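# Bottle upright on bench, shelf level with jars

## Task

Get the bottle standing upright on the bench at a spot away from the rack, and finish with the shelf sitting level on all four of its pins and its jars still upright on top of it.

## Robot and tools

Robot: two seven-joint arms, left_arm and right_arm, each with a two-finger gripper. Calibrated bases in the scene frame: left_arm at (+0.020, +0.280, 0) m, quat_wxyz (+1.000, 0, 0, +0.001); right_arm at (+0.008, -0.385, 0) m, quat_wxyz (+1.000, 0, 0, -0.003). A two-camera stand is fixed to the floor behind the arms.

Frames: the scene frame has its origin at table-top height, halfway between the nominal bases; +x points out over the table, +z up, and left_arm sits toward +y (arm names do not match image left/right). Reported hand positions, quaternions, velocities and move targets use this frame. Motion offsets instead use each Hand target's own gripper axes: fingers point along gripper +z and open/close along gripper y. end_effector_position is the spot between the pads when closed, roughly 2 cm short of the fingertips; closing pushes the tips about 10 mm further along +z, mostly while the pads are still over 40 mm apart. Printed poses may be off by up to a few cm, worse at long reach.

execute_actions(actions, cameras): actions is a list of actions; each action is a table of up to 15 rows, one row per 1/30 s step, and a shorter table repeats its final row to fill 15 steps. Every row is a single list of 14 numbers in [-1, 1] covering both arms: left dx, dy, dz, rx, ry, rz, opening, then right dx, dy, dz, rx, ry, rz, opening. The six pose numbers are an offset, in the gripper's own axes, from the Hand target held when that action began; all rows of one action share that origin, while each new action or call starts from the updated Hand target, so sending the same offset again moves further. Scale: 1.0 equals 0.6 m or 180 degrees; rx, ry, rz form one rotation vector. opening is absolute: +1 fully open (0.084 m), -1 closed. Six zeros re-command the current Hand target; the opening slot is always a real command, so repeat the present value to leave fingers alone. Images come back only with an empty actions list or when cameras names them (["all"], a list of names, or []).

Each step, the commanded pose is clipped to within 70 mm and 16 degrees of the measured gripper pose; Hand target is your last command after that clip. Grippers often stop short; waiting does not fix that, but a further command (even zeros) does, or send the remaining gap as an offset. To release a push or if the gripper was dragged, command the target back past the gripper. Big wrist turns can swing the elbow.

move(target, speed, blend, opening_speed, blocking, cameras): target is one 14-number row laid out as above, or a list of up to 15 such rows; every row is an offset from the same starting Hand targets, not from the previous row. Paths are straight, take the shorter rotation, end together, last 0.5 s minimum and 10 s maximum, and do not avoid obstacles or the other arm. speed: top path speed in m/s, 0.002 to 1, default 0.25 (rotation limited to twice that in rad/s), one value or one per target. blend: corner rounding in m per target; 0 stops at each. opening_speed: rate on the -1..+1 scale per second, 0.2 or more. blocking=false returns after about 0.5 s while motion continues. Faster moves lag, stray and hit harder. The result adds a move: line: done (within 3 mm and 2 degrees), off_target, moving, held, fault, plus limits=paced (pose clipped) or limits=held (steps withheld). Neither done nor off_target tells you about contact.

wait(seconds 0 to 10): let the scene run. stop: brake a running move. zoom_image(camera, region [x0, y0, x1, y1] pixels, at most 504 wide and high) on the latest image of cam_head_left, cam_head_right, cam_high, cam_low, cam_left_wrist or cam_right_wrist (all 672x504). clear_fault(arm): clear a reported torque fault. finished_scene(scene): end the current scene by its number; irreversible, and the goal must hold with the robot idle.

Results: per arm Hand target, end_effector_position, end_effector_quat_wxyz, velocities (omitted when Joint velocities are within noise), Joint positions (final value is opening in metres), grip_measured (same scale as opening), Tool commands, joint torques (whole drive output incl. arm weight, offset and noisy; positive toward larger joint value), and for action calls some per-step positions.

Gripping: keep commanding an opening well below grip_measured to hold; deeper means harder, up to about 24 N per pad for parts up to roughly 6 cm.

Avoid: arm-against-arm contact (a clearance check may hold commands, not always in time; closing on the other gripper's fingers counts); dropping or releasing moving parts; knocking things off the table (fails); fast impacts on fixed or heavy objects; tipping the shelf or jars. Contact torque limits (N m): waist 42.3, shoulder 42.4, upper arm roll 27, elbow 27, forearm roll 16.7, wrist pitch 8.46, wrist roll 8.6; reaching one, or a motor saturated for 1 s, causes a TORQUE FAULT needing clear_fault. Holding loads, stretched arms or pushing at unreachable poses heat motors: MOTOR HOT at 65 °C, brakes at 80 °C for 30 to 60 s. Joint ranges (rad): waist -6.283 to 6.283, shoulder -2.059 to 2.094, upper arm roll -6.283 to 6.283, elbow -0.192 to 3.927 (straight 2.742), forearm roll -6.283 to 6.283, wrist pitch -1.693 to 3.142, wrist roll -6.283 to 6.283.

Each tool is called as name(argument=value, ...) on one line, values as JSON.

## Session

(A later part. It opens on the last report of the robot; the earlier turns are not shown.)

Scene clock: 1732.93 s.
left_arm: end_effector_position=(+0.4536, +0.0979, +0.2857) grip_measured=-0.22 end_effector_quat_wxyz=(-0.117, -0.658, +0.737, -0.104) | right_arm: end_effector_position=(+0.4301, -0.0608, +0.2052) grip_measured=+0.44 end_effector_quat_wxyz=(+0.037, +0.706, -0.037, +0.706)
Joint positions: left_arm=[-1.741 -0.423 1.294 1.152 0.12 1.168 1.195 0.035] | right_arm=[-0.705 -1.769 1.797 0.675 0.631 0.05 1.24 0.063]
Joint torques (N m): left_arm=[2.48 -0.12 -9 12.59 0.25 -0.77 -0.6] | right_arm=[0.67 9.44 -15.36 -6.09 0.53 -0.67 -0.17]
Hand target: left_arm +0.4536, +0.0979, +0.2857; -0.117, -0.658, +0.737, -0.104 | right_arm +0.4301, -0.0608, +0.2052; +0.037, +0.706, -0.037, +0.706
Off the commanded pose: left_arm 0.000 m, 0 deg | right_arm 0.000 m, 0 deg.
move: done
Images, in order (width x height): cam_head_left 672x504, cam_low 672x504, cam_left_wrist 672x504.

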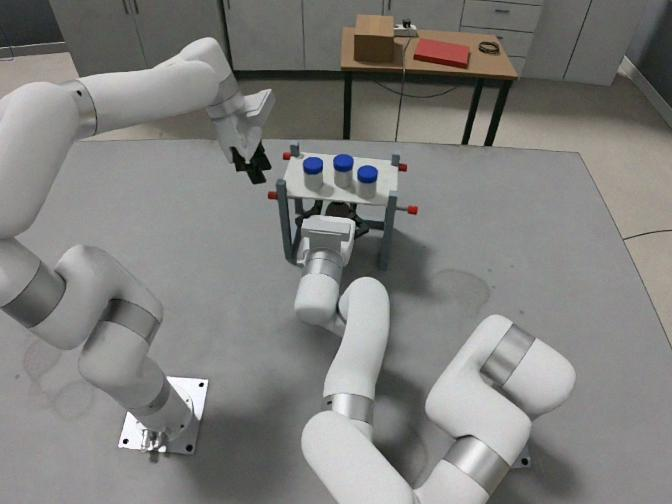

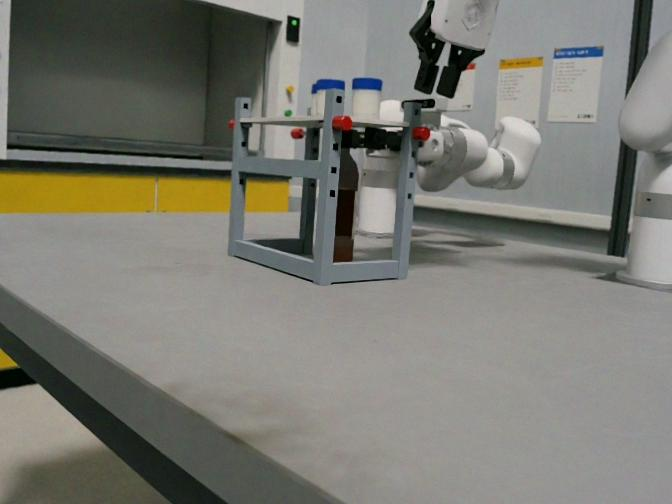

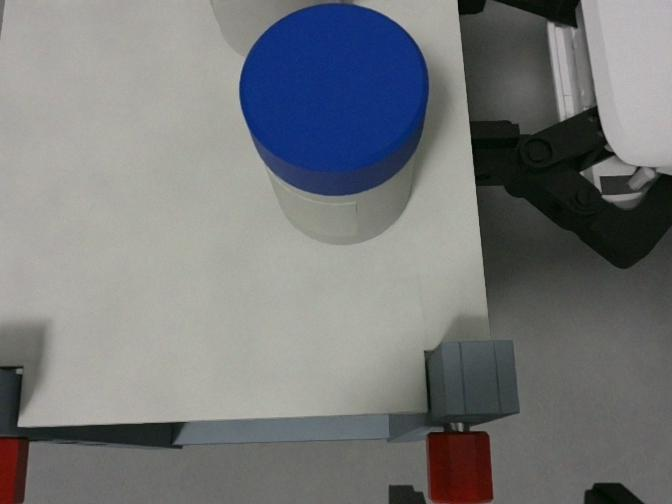

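move(target=[[0,0,0,0,0,0,-0.2,-0.0283,0,0,0,0,0,0.45],[0,0,0,0,0,0,-0.2,-0.0283,0,-0.1167,0,0,0,0.45]], speed=[0.02,0.1], cameras=["cam_low","cam_head_left","cam_right_wrist"])

zoom_image(camera="cam_low", region=[220, 80, 460, 260])

Scene clock: 1748.87 s.
left_arm: end_effector_position=(+0.4536, +0.0979, +0.2857) grip_measured=-0.22 end_effector_quat_wxyz=(-0.117, -0.658, +0.737, -0.104) | right_arm: end_effector_position=(+0.3605, -0.0535, +0.1883) grip_measured=+0.44 end_effector_quat_wxyz=(+0.037, +0.706, -0.037, +0.706)
Joint positions: left_arm=[-1.74 -0.423 1.293 1.152 0.12 1.168 1.195 0.035] | right_arm=[-0.415 -1.836 1.851 0.602 0.615 0.268 1.327 0.063]
Joint torques (N m): left_arm=[2.21 0 -8.8 11.85 0.25 -0.94 -0.56] | right_arm=[1.27 6.46 -12.18 -7.86 -0.01 0.19 0.93]
Hand target: left_arm +0.4536, +0.0979, +0.2857; -0.117, -0.658, +0.737, -0.104 | right_arm +0.3605, -0.0535, +0.1883; +0.037, +0.706, -0.037, +0.706
Off the commanded pose: left_arm 0.000 m, 0 deg | right_arm 0.000 m, 0 deg.
move: done
Images, in order (width x height): cam_head_left 672x504, cam_low 672x504, cam_right_wrist 672x504.

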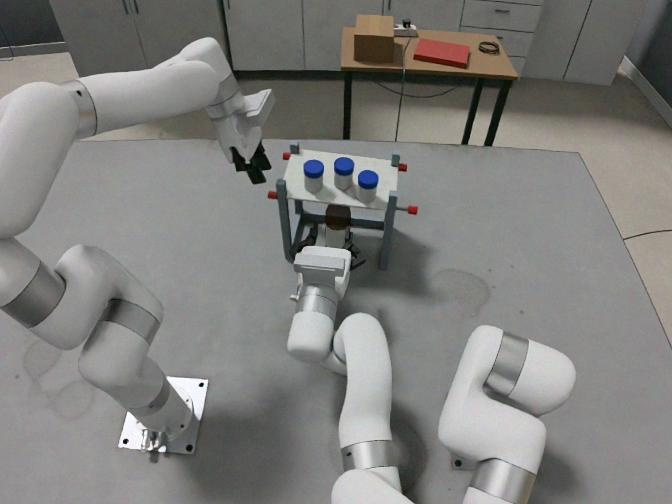

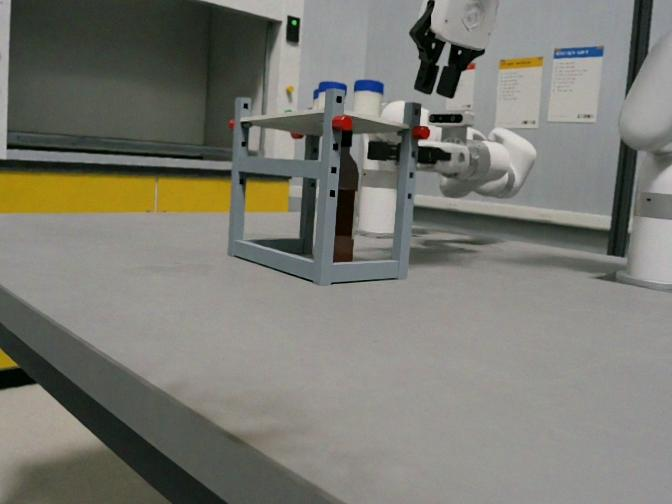

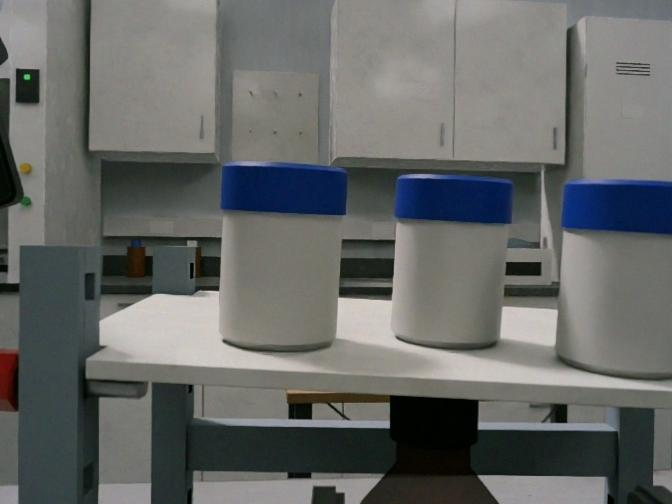

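Scaled by 2.100 from the camera's 672x504 image, which has a finer 960x720 frame.

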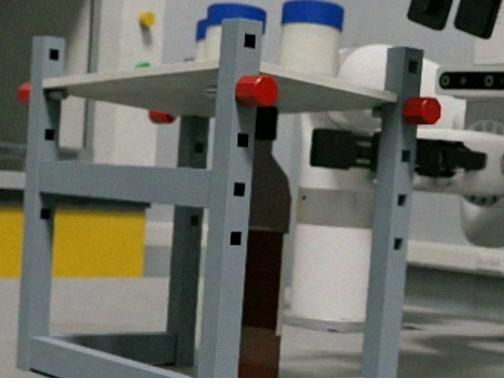

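move(target=[[0,0,0,0,0,0,0.45,0.1862,0.0772,0.0073,0.21,-0.15,-0.15,-0.2],[-0.0450,0.1400,-0.0922,0.09,0.065,-0.065,0.45,0.2362,0.3067,0.0565,0.4289,-0.3030,-0.3004,-0.2],[0.1535,0.1072,-0.0102,0.258,0.186,-0.187,0.45,0.2145,0.3582,0.1238,0.4289,-0.3030,-0.3004,-0.2],[0.2297,0.1107,0.1372,0.4294,0.3093,-0.3120,0.45,0.1650,0.3088,0.1245,0.4289,-0.3030,-0.3004,-0.2],[0.1985,0.1188,0.2357,0.4294,0.3093,-0.3120,0.45,0.1650,0.3088,0.1245,0.4289,-0.3030,-0.3004,-0.2]], speed=0.32, blend=[0.03,0.03,0.03,0.02,0], cameras=["all"])

Scene clock: 1823.77 s.
left_arm: end_effector_position=(+0.3650, -0.0499, +0.1880) grip_measured=+0.44 end_effector_quat_wxyz=(+0.037, +0.706, -0.037, +0.706) | right_arm: end_effector_position=(+0.4154, -0.2456, +0.2871) grip_measured=-0.21 end_effector_quat_wxyz=(-0.116, +0.734, +0.656, +0.130)
Joint positions: left_arm=[-1.036 0.744 -0.228 0.767 -1.09 -1.691 0.102 0.063] | right_arm=[0.993 -0.356 -0.722 0.956 0.101 1.093 -1.219 0.035]
Joint torques (N m): left_arm=[-2.28 -22.52 -1.34 4.79 -0.43 -2.93 -0.49] | right_arm=[0.95 -4.49 3.21 16.72 1.29 -3.93 -0.4]
Hand target: left_arm +0.3650, -0.0499, +0.1880; +0.037, +0.706, -0.037, +0.706 | right_arm +0.4154, -0.2456, +0.2871; -0.116, +0.734, +0.656, +0.130
Off the commanded pose: left_arm 0.000 m, 0 deg | right_arm 0.000 m, 0 deg.
joint sent to its limit (left arm) — joint 6 (wrist pitch), lower limit. The joint targets still meet the commanded pose.
move: done; blend cut to 0 m at target 1; limits=paced

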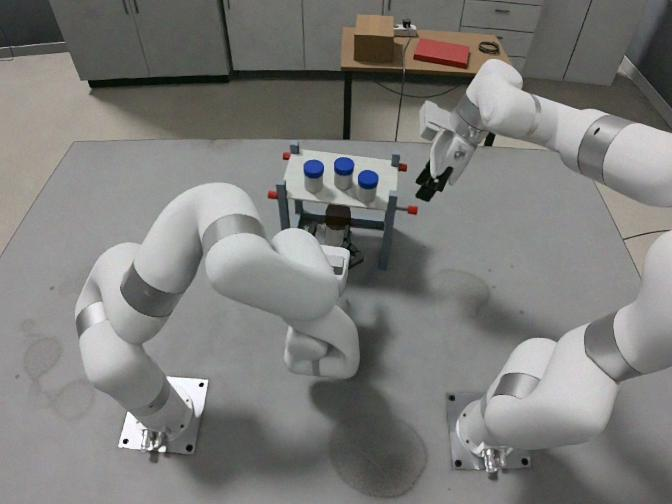

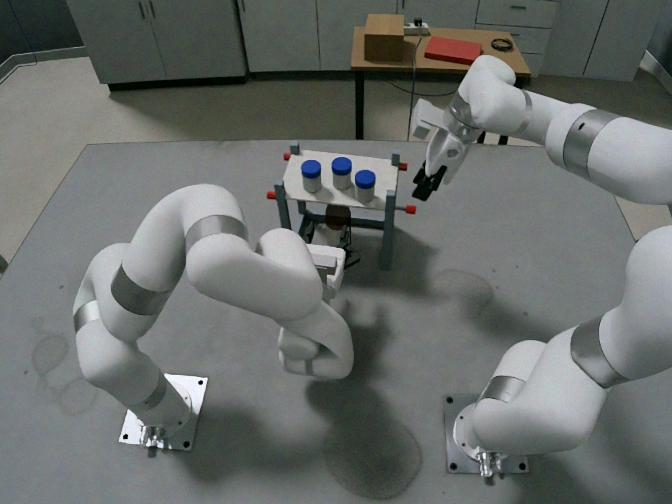

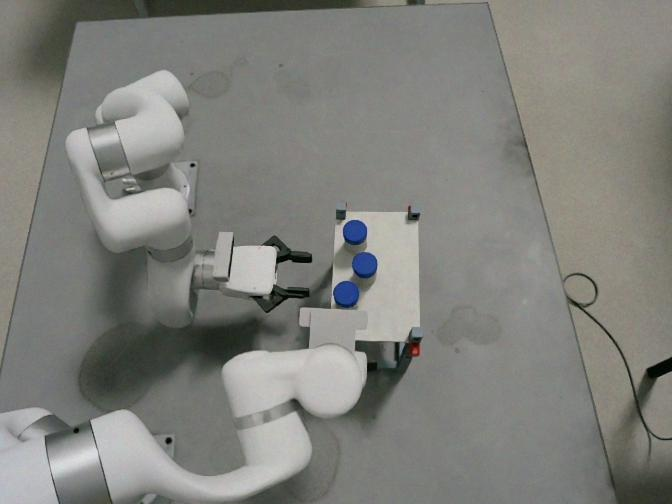

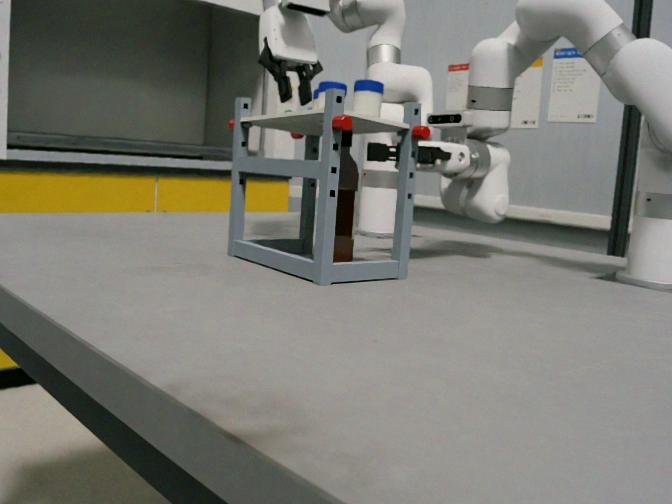

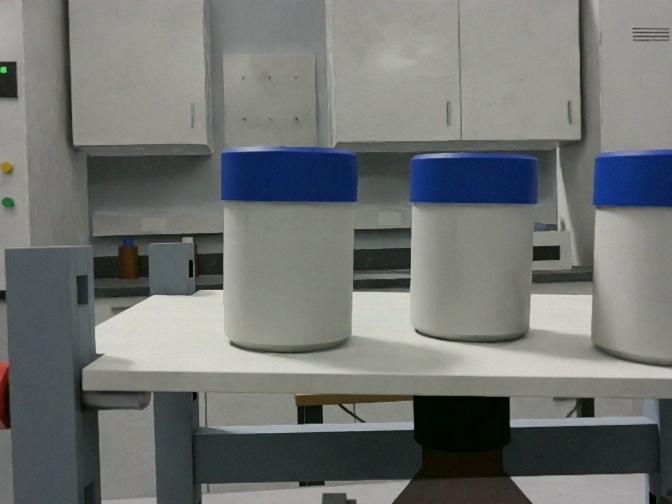

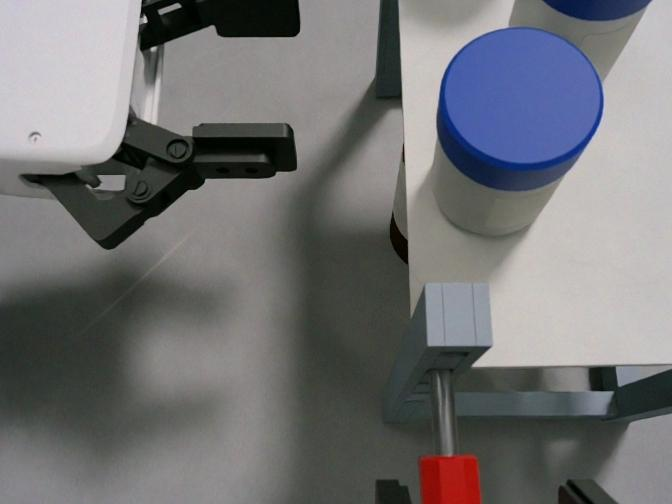

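move(target=[[0,0.004,0.1055,0,0,0,0.45,0,0,0.0995,0,0,0,-0.2],[0.0258,0.004,0.1055,0,0,0,0.45,0,0,0.0995,0,0,0,-0.2]], speed=[0.08,0.03], cameras=["cam_low","cam_left_wrist","cam_right_wrist","cam_head_left","cam_high"])

zoom_image(camera="cam_low", region=[220, 80, 460, 260])

zoom_image(camera="cam_head_left", region=[260, 140, 440, 270])

Scene clock: 1850.57 s.
left_arm: end_effector_position=(+0.4277, -0.0590, +0.2035) grip_measured=+0.44 end_effector_quat_wxyz=(+0.037, +0.706, -0.037, +0.706) | right_arm: end_effector_position=(+0.4177, -0.2253, +0.2310) grip_measured=-0.21 end_effector_quat_wxyz=(-0.116, +0.734, +0.656, +0.130)
Joint positions: left_arm=[-0.972 0.72 -0.153 0.872 -0.974 -1.566 0.187 0.063] | right_arm=[1.033 -0.272 -0.75 0.853 0.173 0.924 -1.271 0.035]
Joint torques (N m): left_arm=[2.41 -30.47 -1.69 4.99 -0.18 -1.22 0.31] | right_arm=[1.06 -4.99 2.25 16.45 1.12 -3.83 -0.8]
Hand target: left_arm +0.4277, -0.0590, +0.2035; +0.037, +0.706, -0.037, +0.706 | right_arm +0.4177, -0.2253, +0.2310; -0.116, +0.734, +0.656, +0.130
Off the commanded pose: left_arm 0.000 m, 0 deg | right_arm 0.000 m, 0 deg.
move: done
Images, in order (width x height): cam_head_left 672x504, cam_high 672x504, cam_low 672x504, cam_left_wrist 672x504, cam_right_wrist 672x504.

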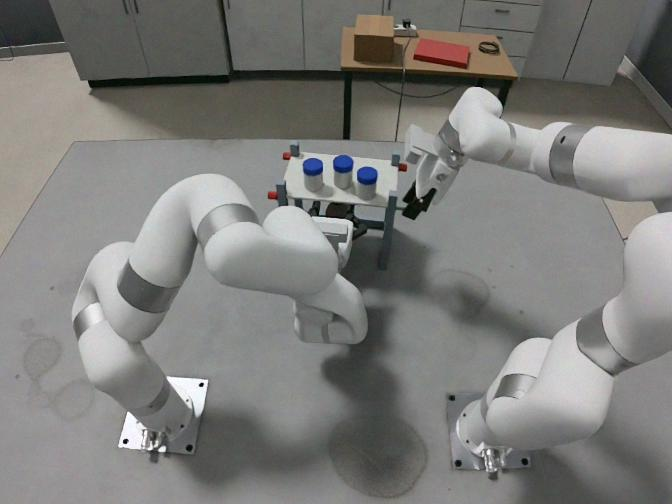

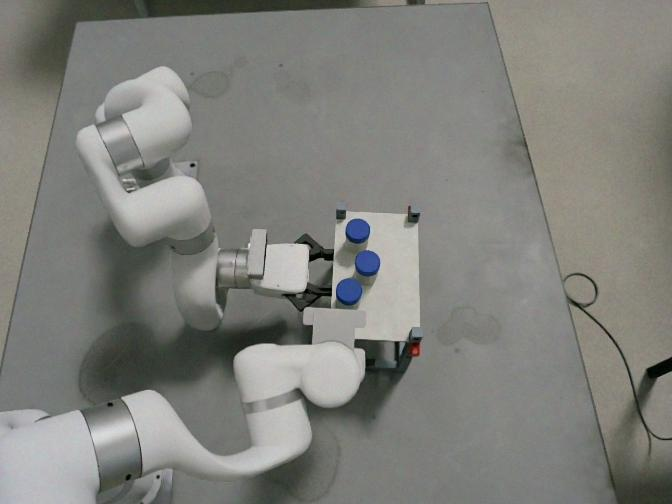

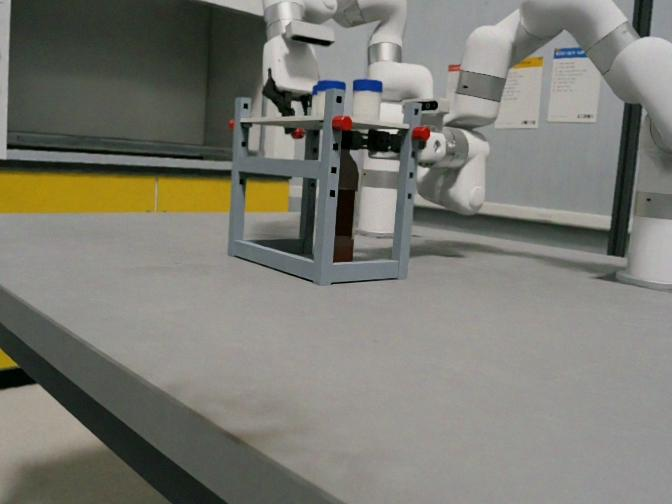

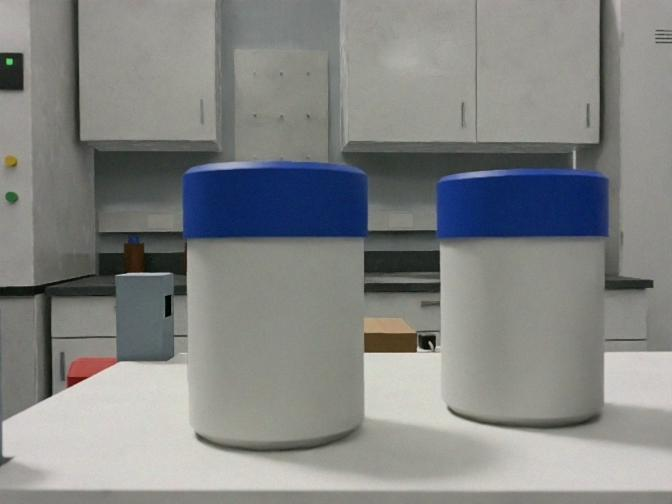

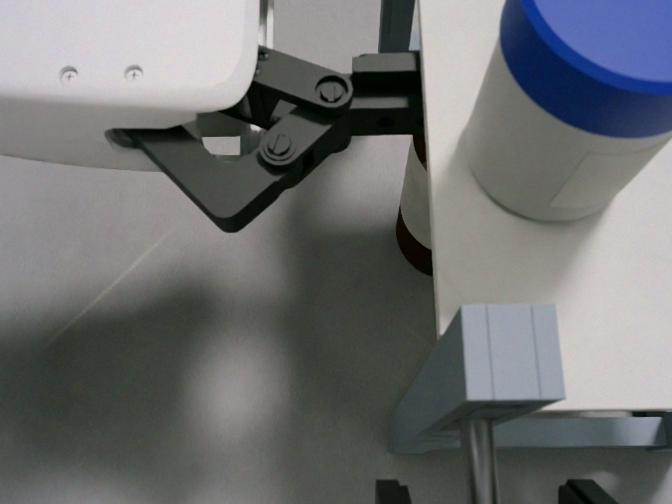

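Scaled by 2.100 from the camera's 672x504 image, which has a finer 960x720 frame.

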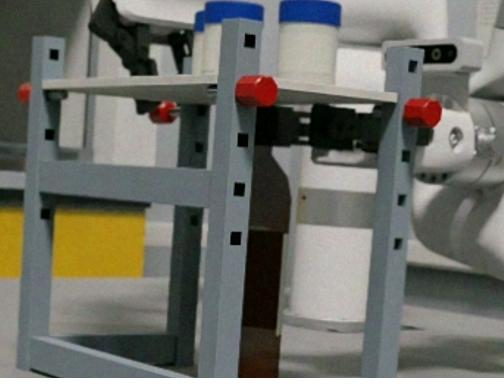

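Scaled by 2.800 from the camera's 672x504 image, which has a finer 960x720 frame.

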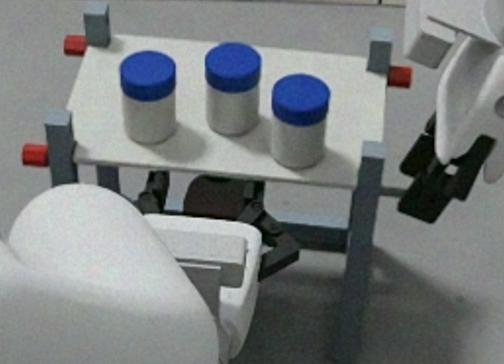

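move(target=[0.0042,0,0,0,0,0,0.45,0,0,0,0,0,0,-0.9], speed=0.03, opening_speed=1.0, cameras=["cam_low","cam_right_wrist"])

zoom_image(camera="cam_right_wrist", region=[380, 290, 600, 504])

Scene clock: 1868.87 s.
left_arm: end_effector_position=(+0.4277, -0.0590, +0.2060) grip_measured=+0.44 end_effector_quat_wxyz=(+0.037, +0.706, -0.037, +0.706) | right_arm: end_effector_position=(+0.4177, -0.2253, +0.2310) grip_measured=-0.60 end_effector_quat_wxyz=(-0.116, +0.734, +0.656, +0.130)
Joint positions: left_arm=[-0.972 0.712 -0.154 0.869 -0.976 -1.563 0.192 0.063] | right_arm=[1.033 -0.272 -0.75 0.853 0.173 0.924 -1.271 0.018]
Joint torques (N m): left_arm=[2.07 -30.47 -1.52 5.2 -0.19 -1.27 0.21] | right_arm=[0.92 -5.75 2.61 17.39 1.02 -3.45 -0.62]
Hand target: left_arm +0.4277, -0.0590, +0.2060; +0.037, +0.706, -0.037, +0.706 | right_arm +0.4177, -0.2253, +0.2310; -0.116, +0.734, +0.656, +0.130
Off the commanded pose: left_arm 0.000 m, 0 deg | right_arm 0.000 m, 0 deg.
move: done
Images, in order (width x height): cam_low 672x504, cam_right_wrist 672x504.

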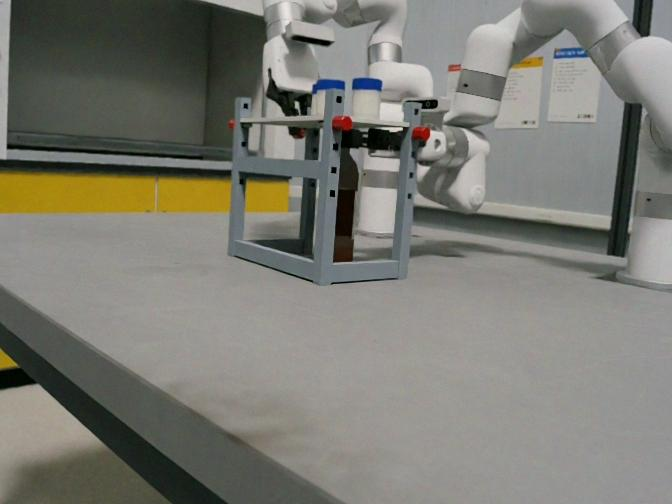

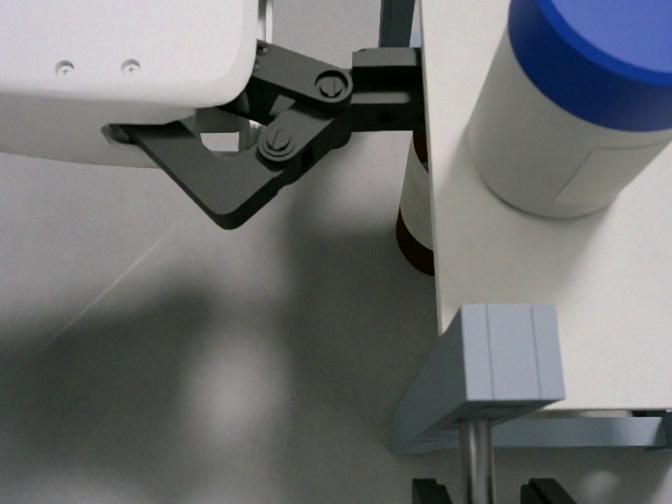

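Scaled by 2.291 from the camera's 672x504 image, which has a finer 960x720 frame.

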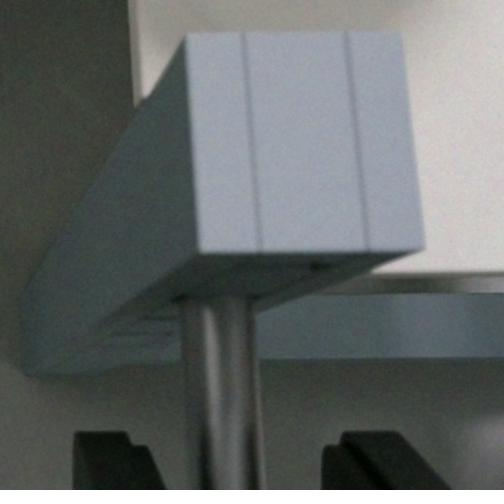

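move(target=[0,0,0,0,0,0,0.45,0.0110,0,0.0040,0,0,0,-0.9], speed=0.03, cameras=["cam_right_wrist"])

Scene clock: 1880.33 s.
left_arm: end_effector_position=(+0.4277, -0.0589, +0.2060) grip_measured=+0.44 end_effector_quat_wxyz=(+0.037, +0.706, -0.037, +0.706) | right_arm: end_effector_position=(+0.4185, -0.2184, +0.2310) grip_measured=-0.60 end_effector_quat_wxyz=(-0.116, +0.734, +0.656, +0.130)
Joint positions: left_arm=[-0.972 0.712 -0.154 0.869 -0.976 -1.563 0.192 0.063] | right_arm=[1.042 -0.26 -0.745 0.86 0.182 0.919 -1.264 0.018]
Joint torques (N m): left_arm=[1.32 -30.37 -1.64 5.65 0.4 -1.31 0.25] | right_arm=[2.22 -4.48 5.09 18.38 2.37 -4.55 0.48]
Hand target: left_arm +0.4277, -0.0590, +0.2060; +0.037, +0.706, -0.037, +0.706 | right_arm +0.4185, -0.2183, +0.2310; -0.116, +0.734, +0.656, +0.130
Off the commanded pose: left_arm 0.000 m, 0 deg | right_arm 0.000 m, 0 deg.
move: done
Images, in order (width x height): cam_right_wrist 672x504.

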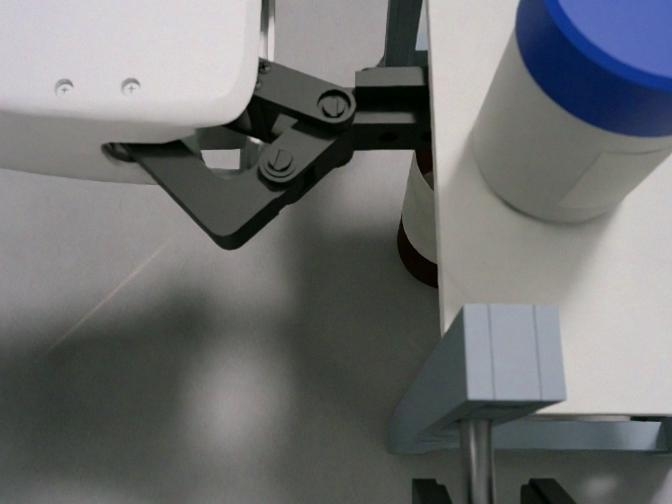

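wait(seconds=0.1, cameras=["cam_head_left","cam_head_right","cam_low","cam_left_wrist"])

zoom_image(camera="cam_head_left", region=[360, 170, 430, 240])

zoom_image(camera="cam_low", region=[220, 80, 460, 260])

zoom_image(camera="cam_head_left", region=[250, 150, 340, 230])

Scene clock: 1889.60 s.
left_arm: end_effector_position=(+0.4277, -0.0590, +0.2060) grip_measured=+0.44 end_effector_quat_wxyz=(+0.037, +0.706, -0.037, +0.706) | right_arm: end_effector_position=(+0.4185, -0.2183, +0.2310) grip_measured=-0.60 end_effector_quat_wxyz=(-0.116, +0.734, +0.656, +0.130)
Joint positions: left_arm=[-0.972 0.712 -0.154 0.869 -0.976 -1.563 0.192 0.063] | right_arm=[1.042 -0.26 -0.745 0.86 0.183 0.919 -1.264 0.018]
Joint torques (N m): left_arm=[-0.11 -29.22 -1.59 6.24 1.1 -1.42 0.2] | right_arm=[2.4 -5.11 4.88 18.35 2.2 -4.59 0.46]
Hand target: left_arm +0.4277, -0.0590, +0.2060; +0.037, +0.706, -0.037, +0.706 | right_arm +0.4185, -0.2183, +0.2310; -0.116, +0.734, +0.656, +0.130
Tool commands: left_gripper/opening=+0.45 right_gripper/opening=-0.9
Off the commanded pose: left_arm 0.000 m, 0 deg | right_arm 0.000 m, 0 deg.
wait: 0.10 s; at rest from the start
Images, in order (width x height): cam_head_left 672x504, cam_head_right 672x504, cam_low 672x504, cam_left_wrist 672x504.

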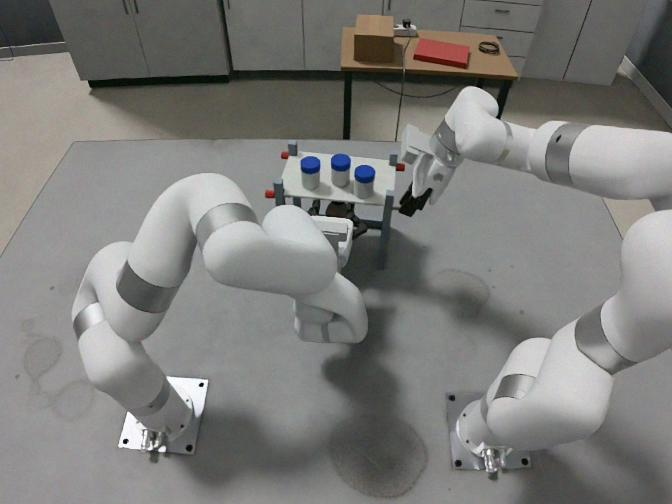

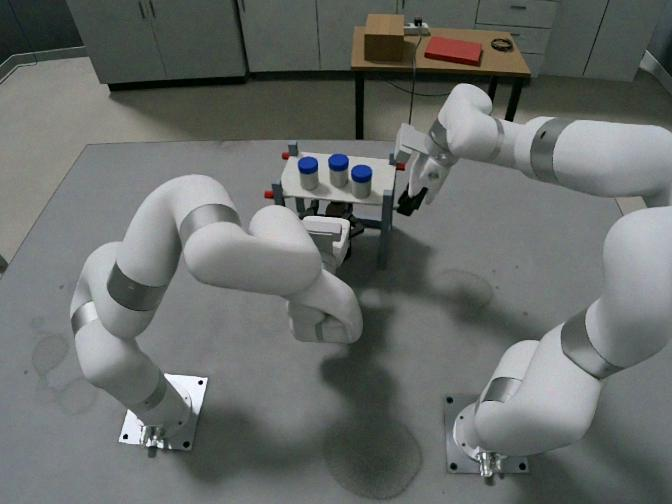

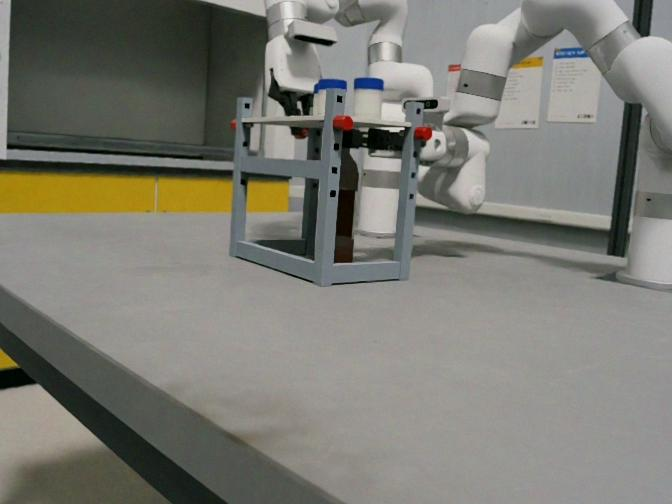

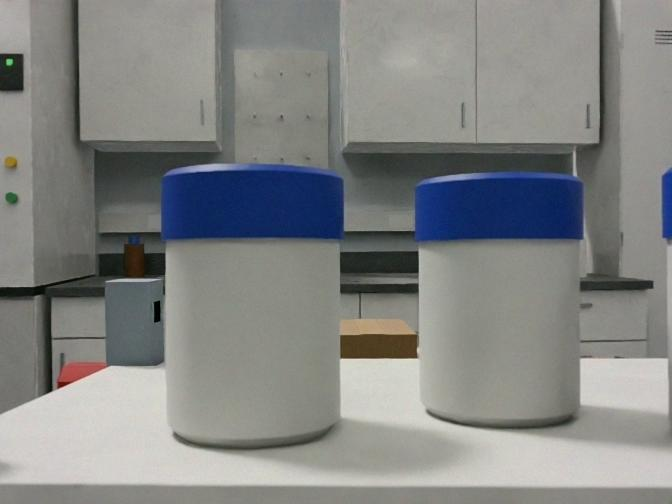

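Scaled by 7.200 from the camera's 672x504 image, which has a finer 960x720 frame.

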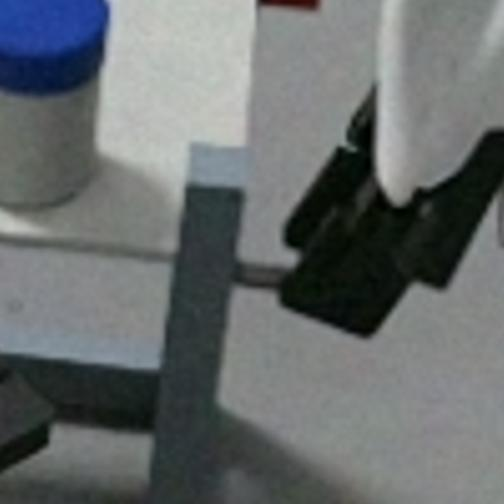

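Scaled by 2.100 from the camera's 672x504 image, which has a finer 960x720 frame.

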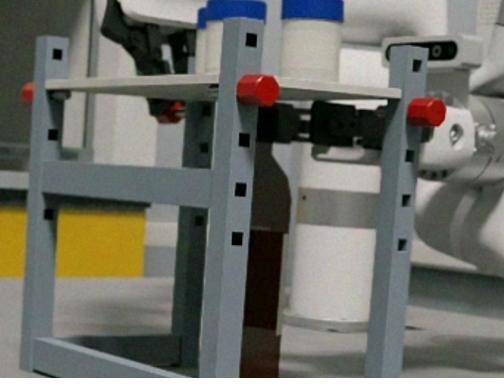

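Scaled by 5.600 from the camera's 672x504 image, which has a finer 960x720 frame.

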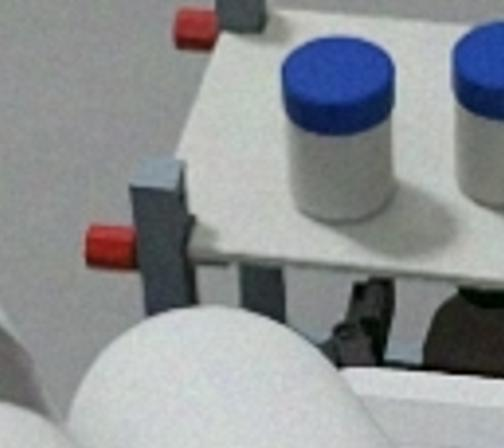

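move(target=[[0.0045,0,0,0,0,0,0.45,0,0,0,0,0,0,-0.9],[0.0045,0,0,0,0,0,0.45,0.0078,0,0.0028,0,0,0,-0.9]], speed=0.03, cameras=["cam_right_wrist","cam_low","cam_head_left"])

zoom_image(camera="cam_low", region=[220, 80, 460, 260])

Scene clock: 1947.03 s.
left_arm: end_effector_position=(+0.4277, -0.0590, +0.2087) grip_measured=+0.44 end_effector_quat_wxyz=(+0.037, +0.706, -0.037, +0.706) | right_arm: end_effector_position=(+0.4191, -0.2135, +0.2310) grip_measured=-0.60 end_effector_quat_wxyz=(-0.116, +0.734, +0.656, +0.130)
Joint positions: left_arm=[-0.972 0.703 -0.155 0.867 -0.977 -1.56 0.196 0.063] | right_arm=[1.048 -0.251 -0.742 0.865 0.19 0.916 -1.259 0.018]
Joint torques (N m): left_arm=[1.93 -30.53 -1.74 5.51 -0.05 -1.2 0.24] | right_arm=[2.59 -5.34 4.94 18.25 1.85 -4.7 0.46]
Hand target: left_arm +0.4277, -0.0590, +0.2087; +0.037, +0.706, -0.037, +0.706 | right_arm +0.4191, -0.2134, +0.2310; -0.116, +0.734, +0.656, +0.130
Off the commanded pose: left_arm 0.000 m, 0 deg | right_arm 0.000 m, 0 deg.
move: done
Images, in order (width x height): cam_head_left 672x504, cam_low 672x504, cam_right_wrist 672x504.

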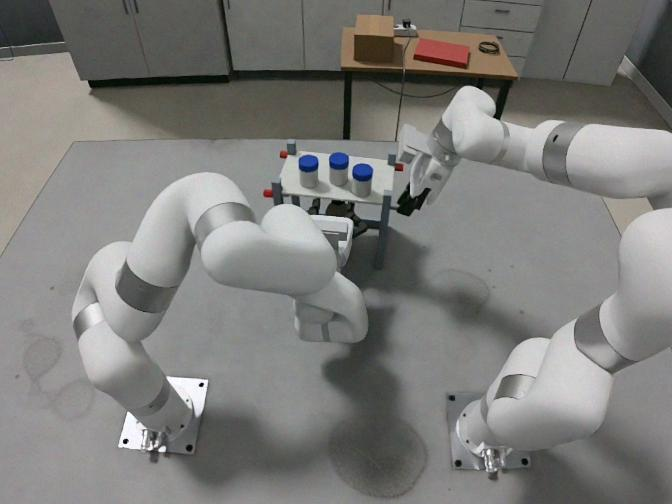

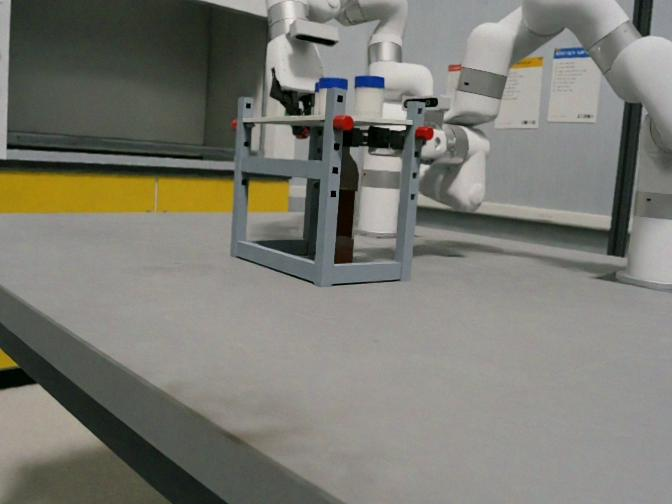

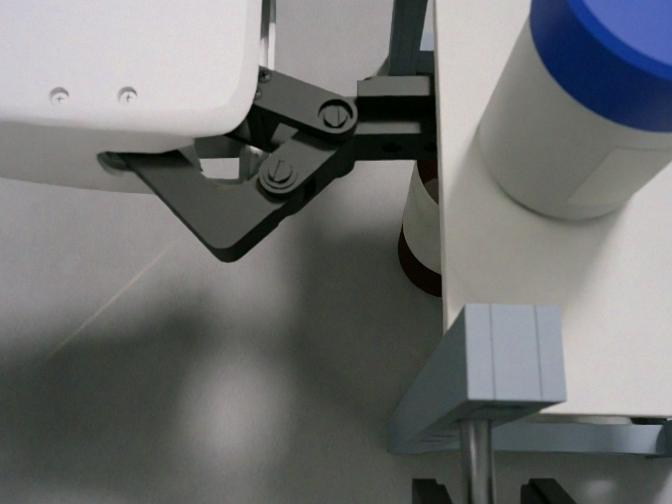

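Scaled by 2.100 from the camera's 672x504 image, which has a finer 960x720 frame.

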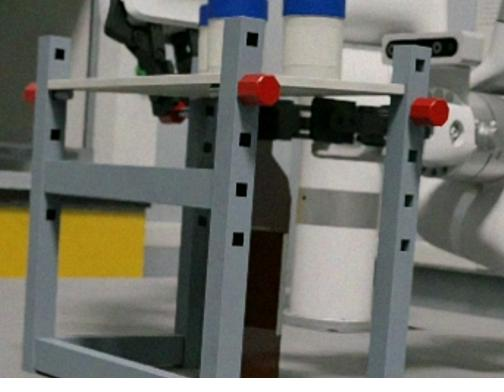

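zoom_image(camera="cam_low", region=[285, 100, 345, 160])

zoom_image(camera="cam_head_left", region=[365, 180, 415, 230])

zoom_image(camera="cam_right_wrist", region=[380, 290, 600, 504])

Scaled by 8.400 from the camera's 672x504 image, which has a finer 960x720 frame.

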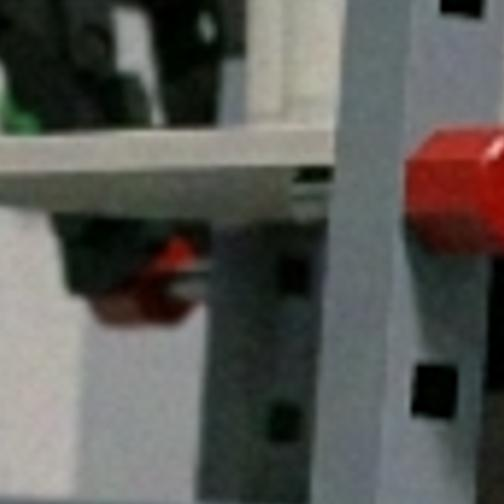

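Scaled by 10.080 from the camera's 672x504 image, which has a finer 960x720 frame.

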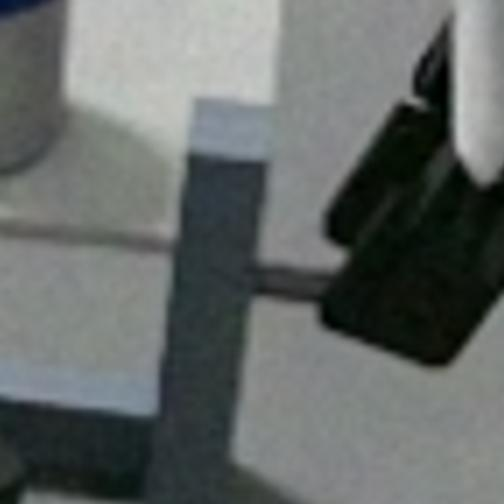

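Scaled by 2.291 from the camera's 672x504 image, which has a finer 960x720 frame.

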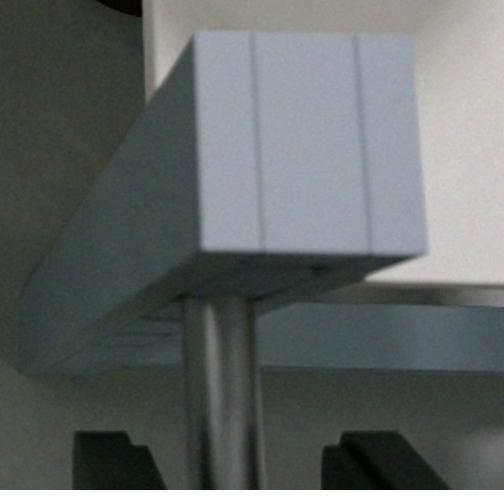

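move(target=[[0,0,0,0,0,0,0.45,0.0010,0,-0.0029,0,0,0,-0.9],[0,0,0,0,0,0,0.45,0.0104,0,0.0005,0,0,0,-0.9]], speed=0.03, cameras=["cam_right_wrist","cam_low","cam_head_left"])

zoom_image(camera="cam_low", region=[285, 100, 345, 160])

zoom_image(camera="cam_head_left", region=[365, 180, 415, 230])

Scene clock: 2006.20 s.
left_arm: end_effector_position=(+0.4277, -0.0590, +0.2087) grip_measured=+0.44 end_effector_quat_wxyz=(+0.037, +0.706, -0.037, +0.706) | right_arm: end_effector_position=(+0.4197, -0.2075, +0.2329) grip_measured=-0.60 end_effector_quat_wxyz=(-0.116, +0.734, +0.656, +0.130)
Joint positions: left_arm=[-0.972 0.703 -0.155 0.867 -0.977 -1.56 0.196 0.063] | right_arm=[1.055 -0.243 -0.736 0.875 0.196 0.917 -1.251 0.018]
Joint torques (N m): left_arm=[1.96 -30.45 -1.54 5.5 0.02 -1.27 0.35] | right_arm=[1.59 -6.67 4.87 19.39 2.59 -3.85 0.48]
Hand target: left_arm +0.4277, -0.0590, +0.2087; +0.037, +0.706, -0.037, +0.706 | right_arm +0.4197, -0.2075, +0.2329; -0.116, +0.734, +0.656, +0.130
Off the commanded pose: left_arm 0.000 m, 0 deg | right_arm 0.000 m, 0 deg.
move: done
Images, in order (width x height): cam_head_left 672x504, cam_low 672x504, cam_right_wrist 672x504.

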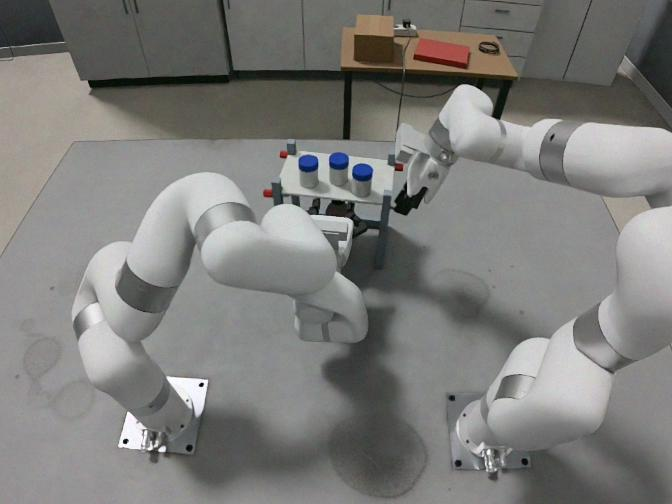

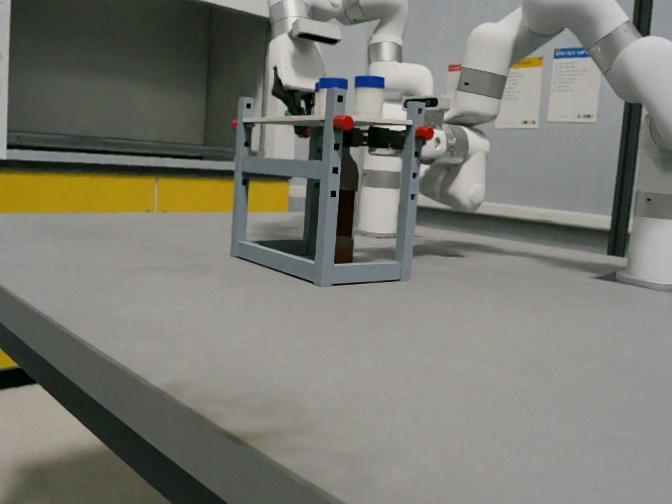

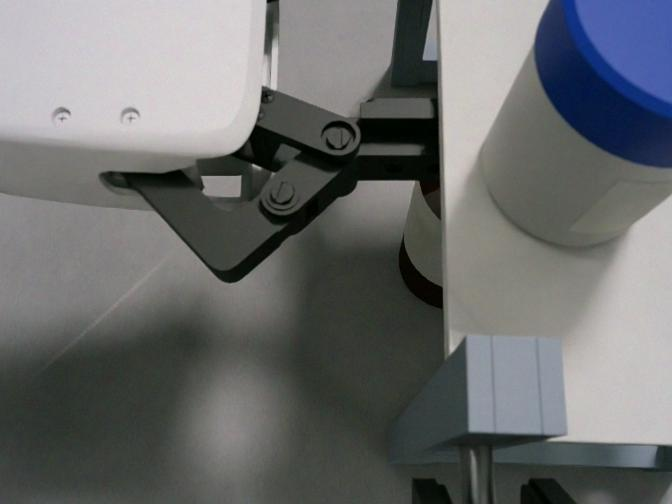

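Scaled by 8.400 from the camera's 672x504 image, which has a finer 960x720 frame.

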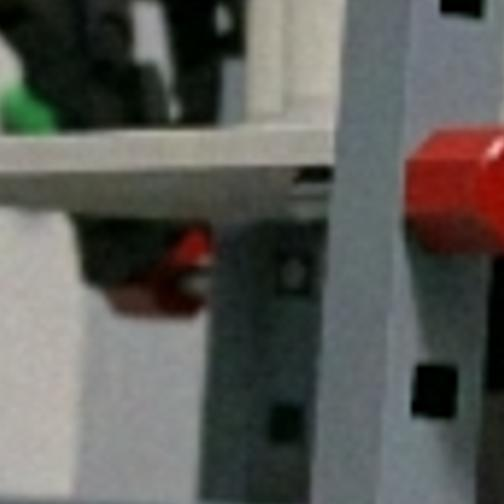

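Scaled by 10.080 from the camera's 672x504 image, which has a finer 960x720 frame.

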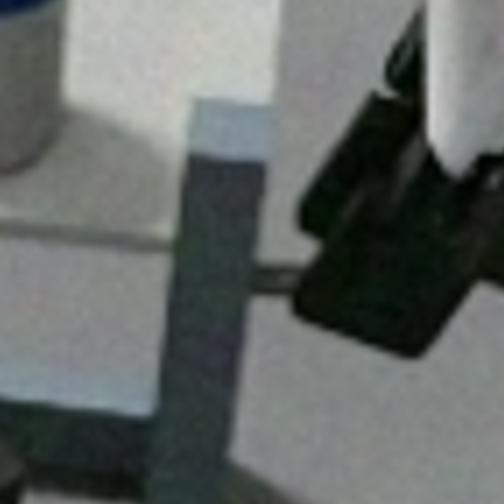

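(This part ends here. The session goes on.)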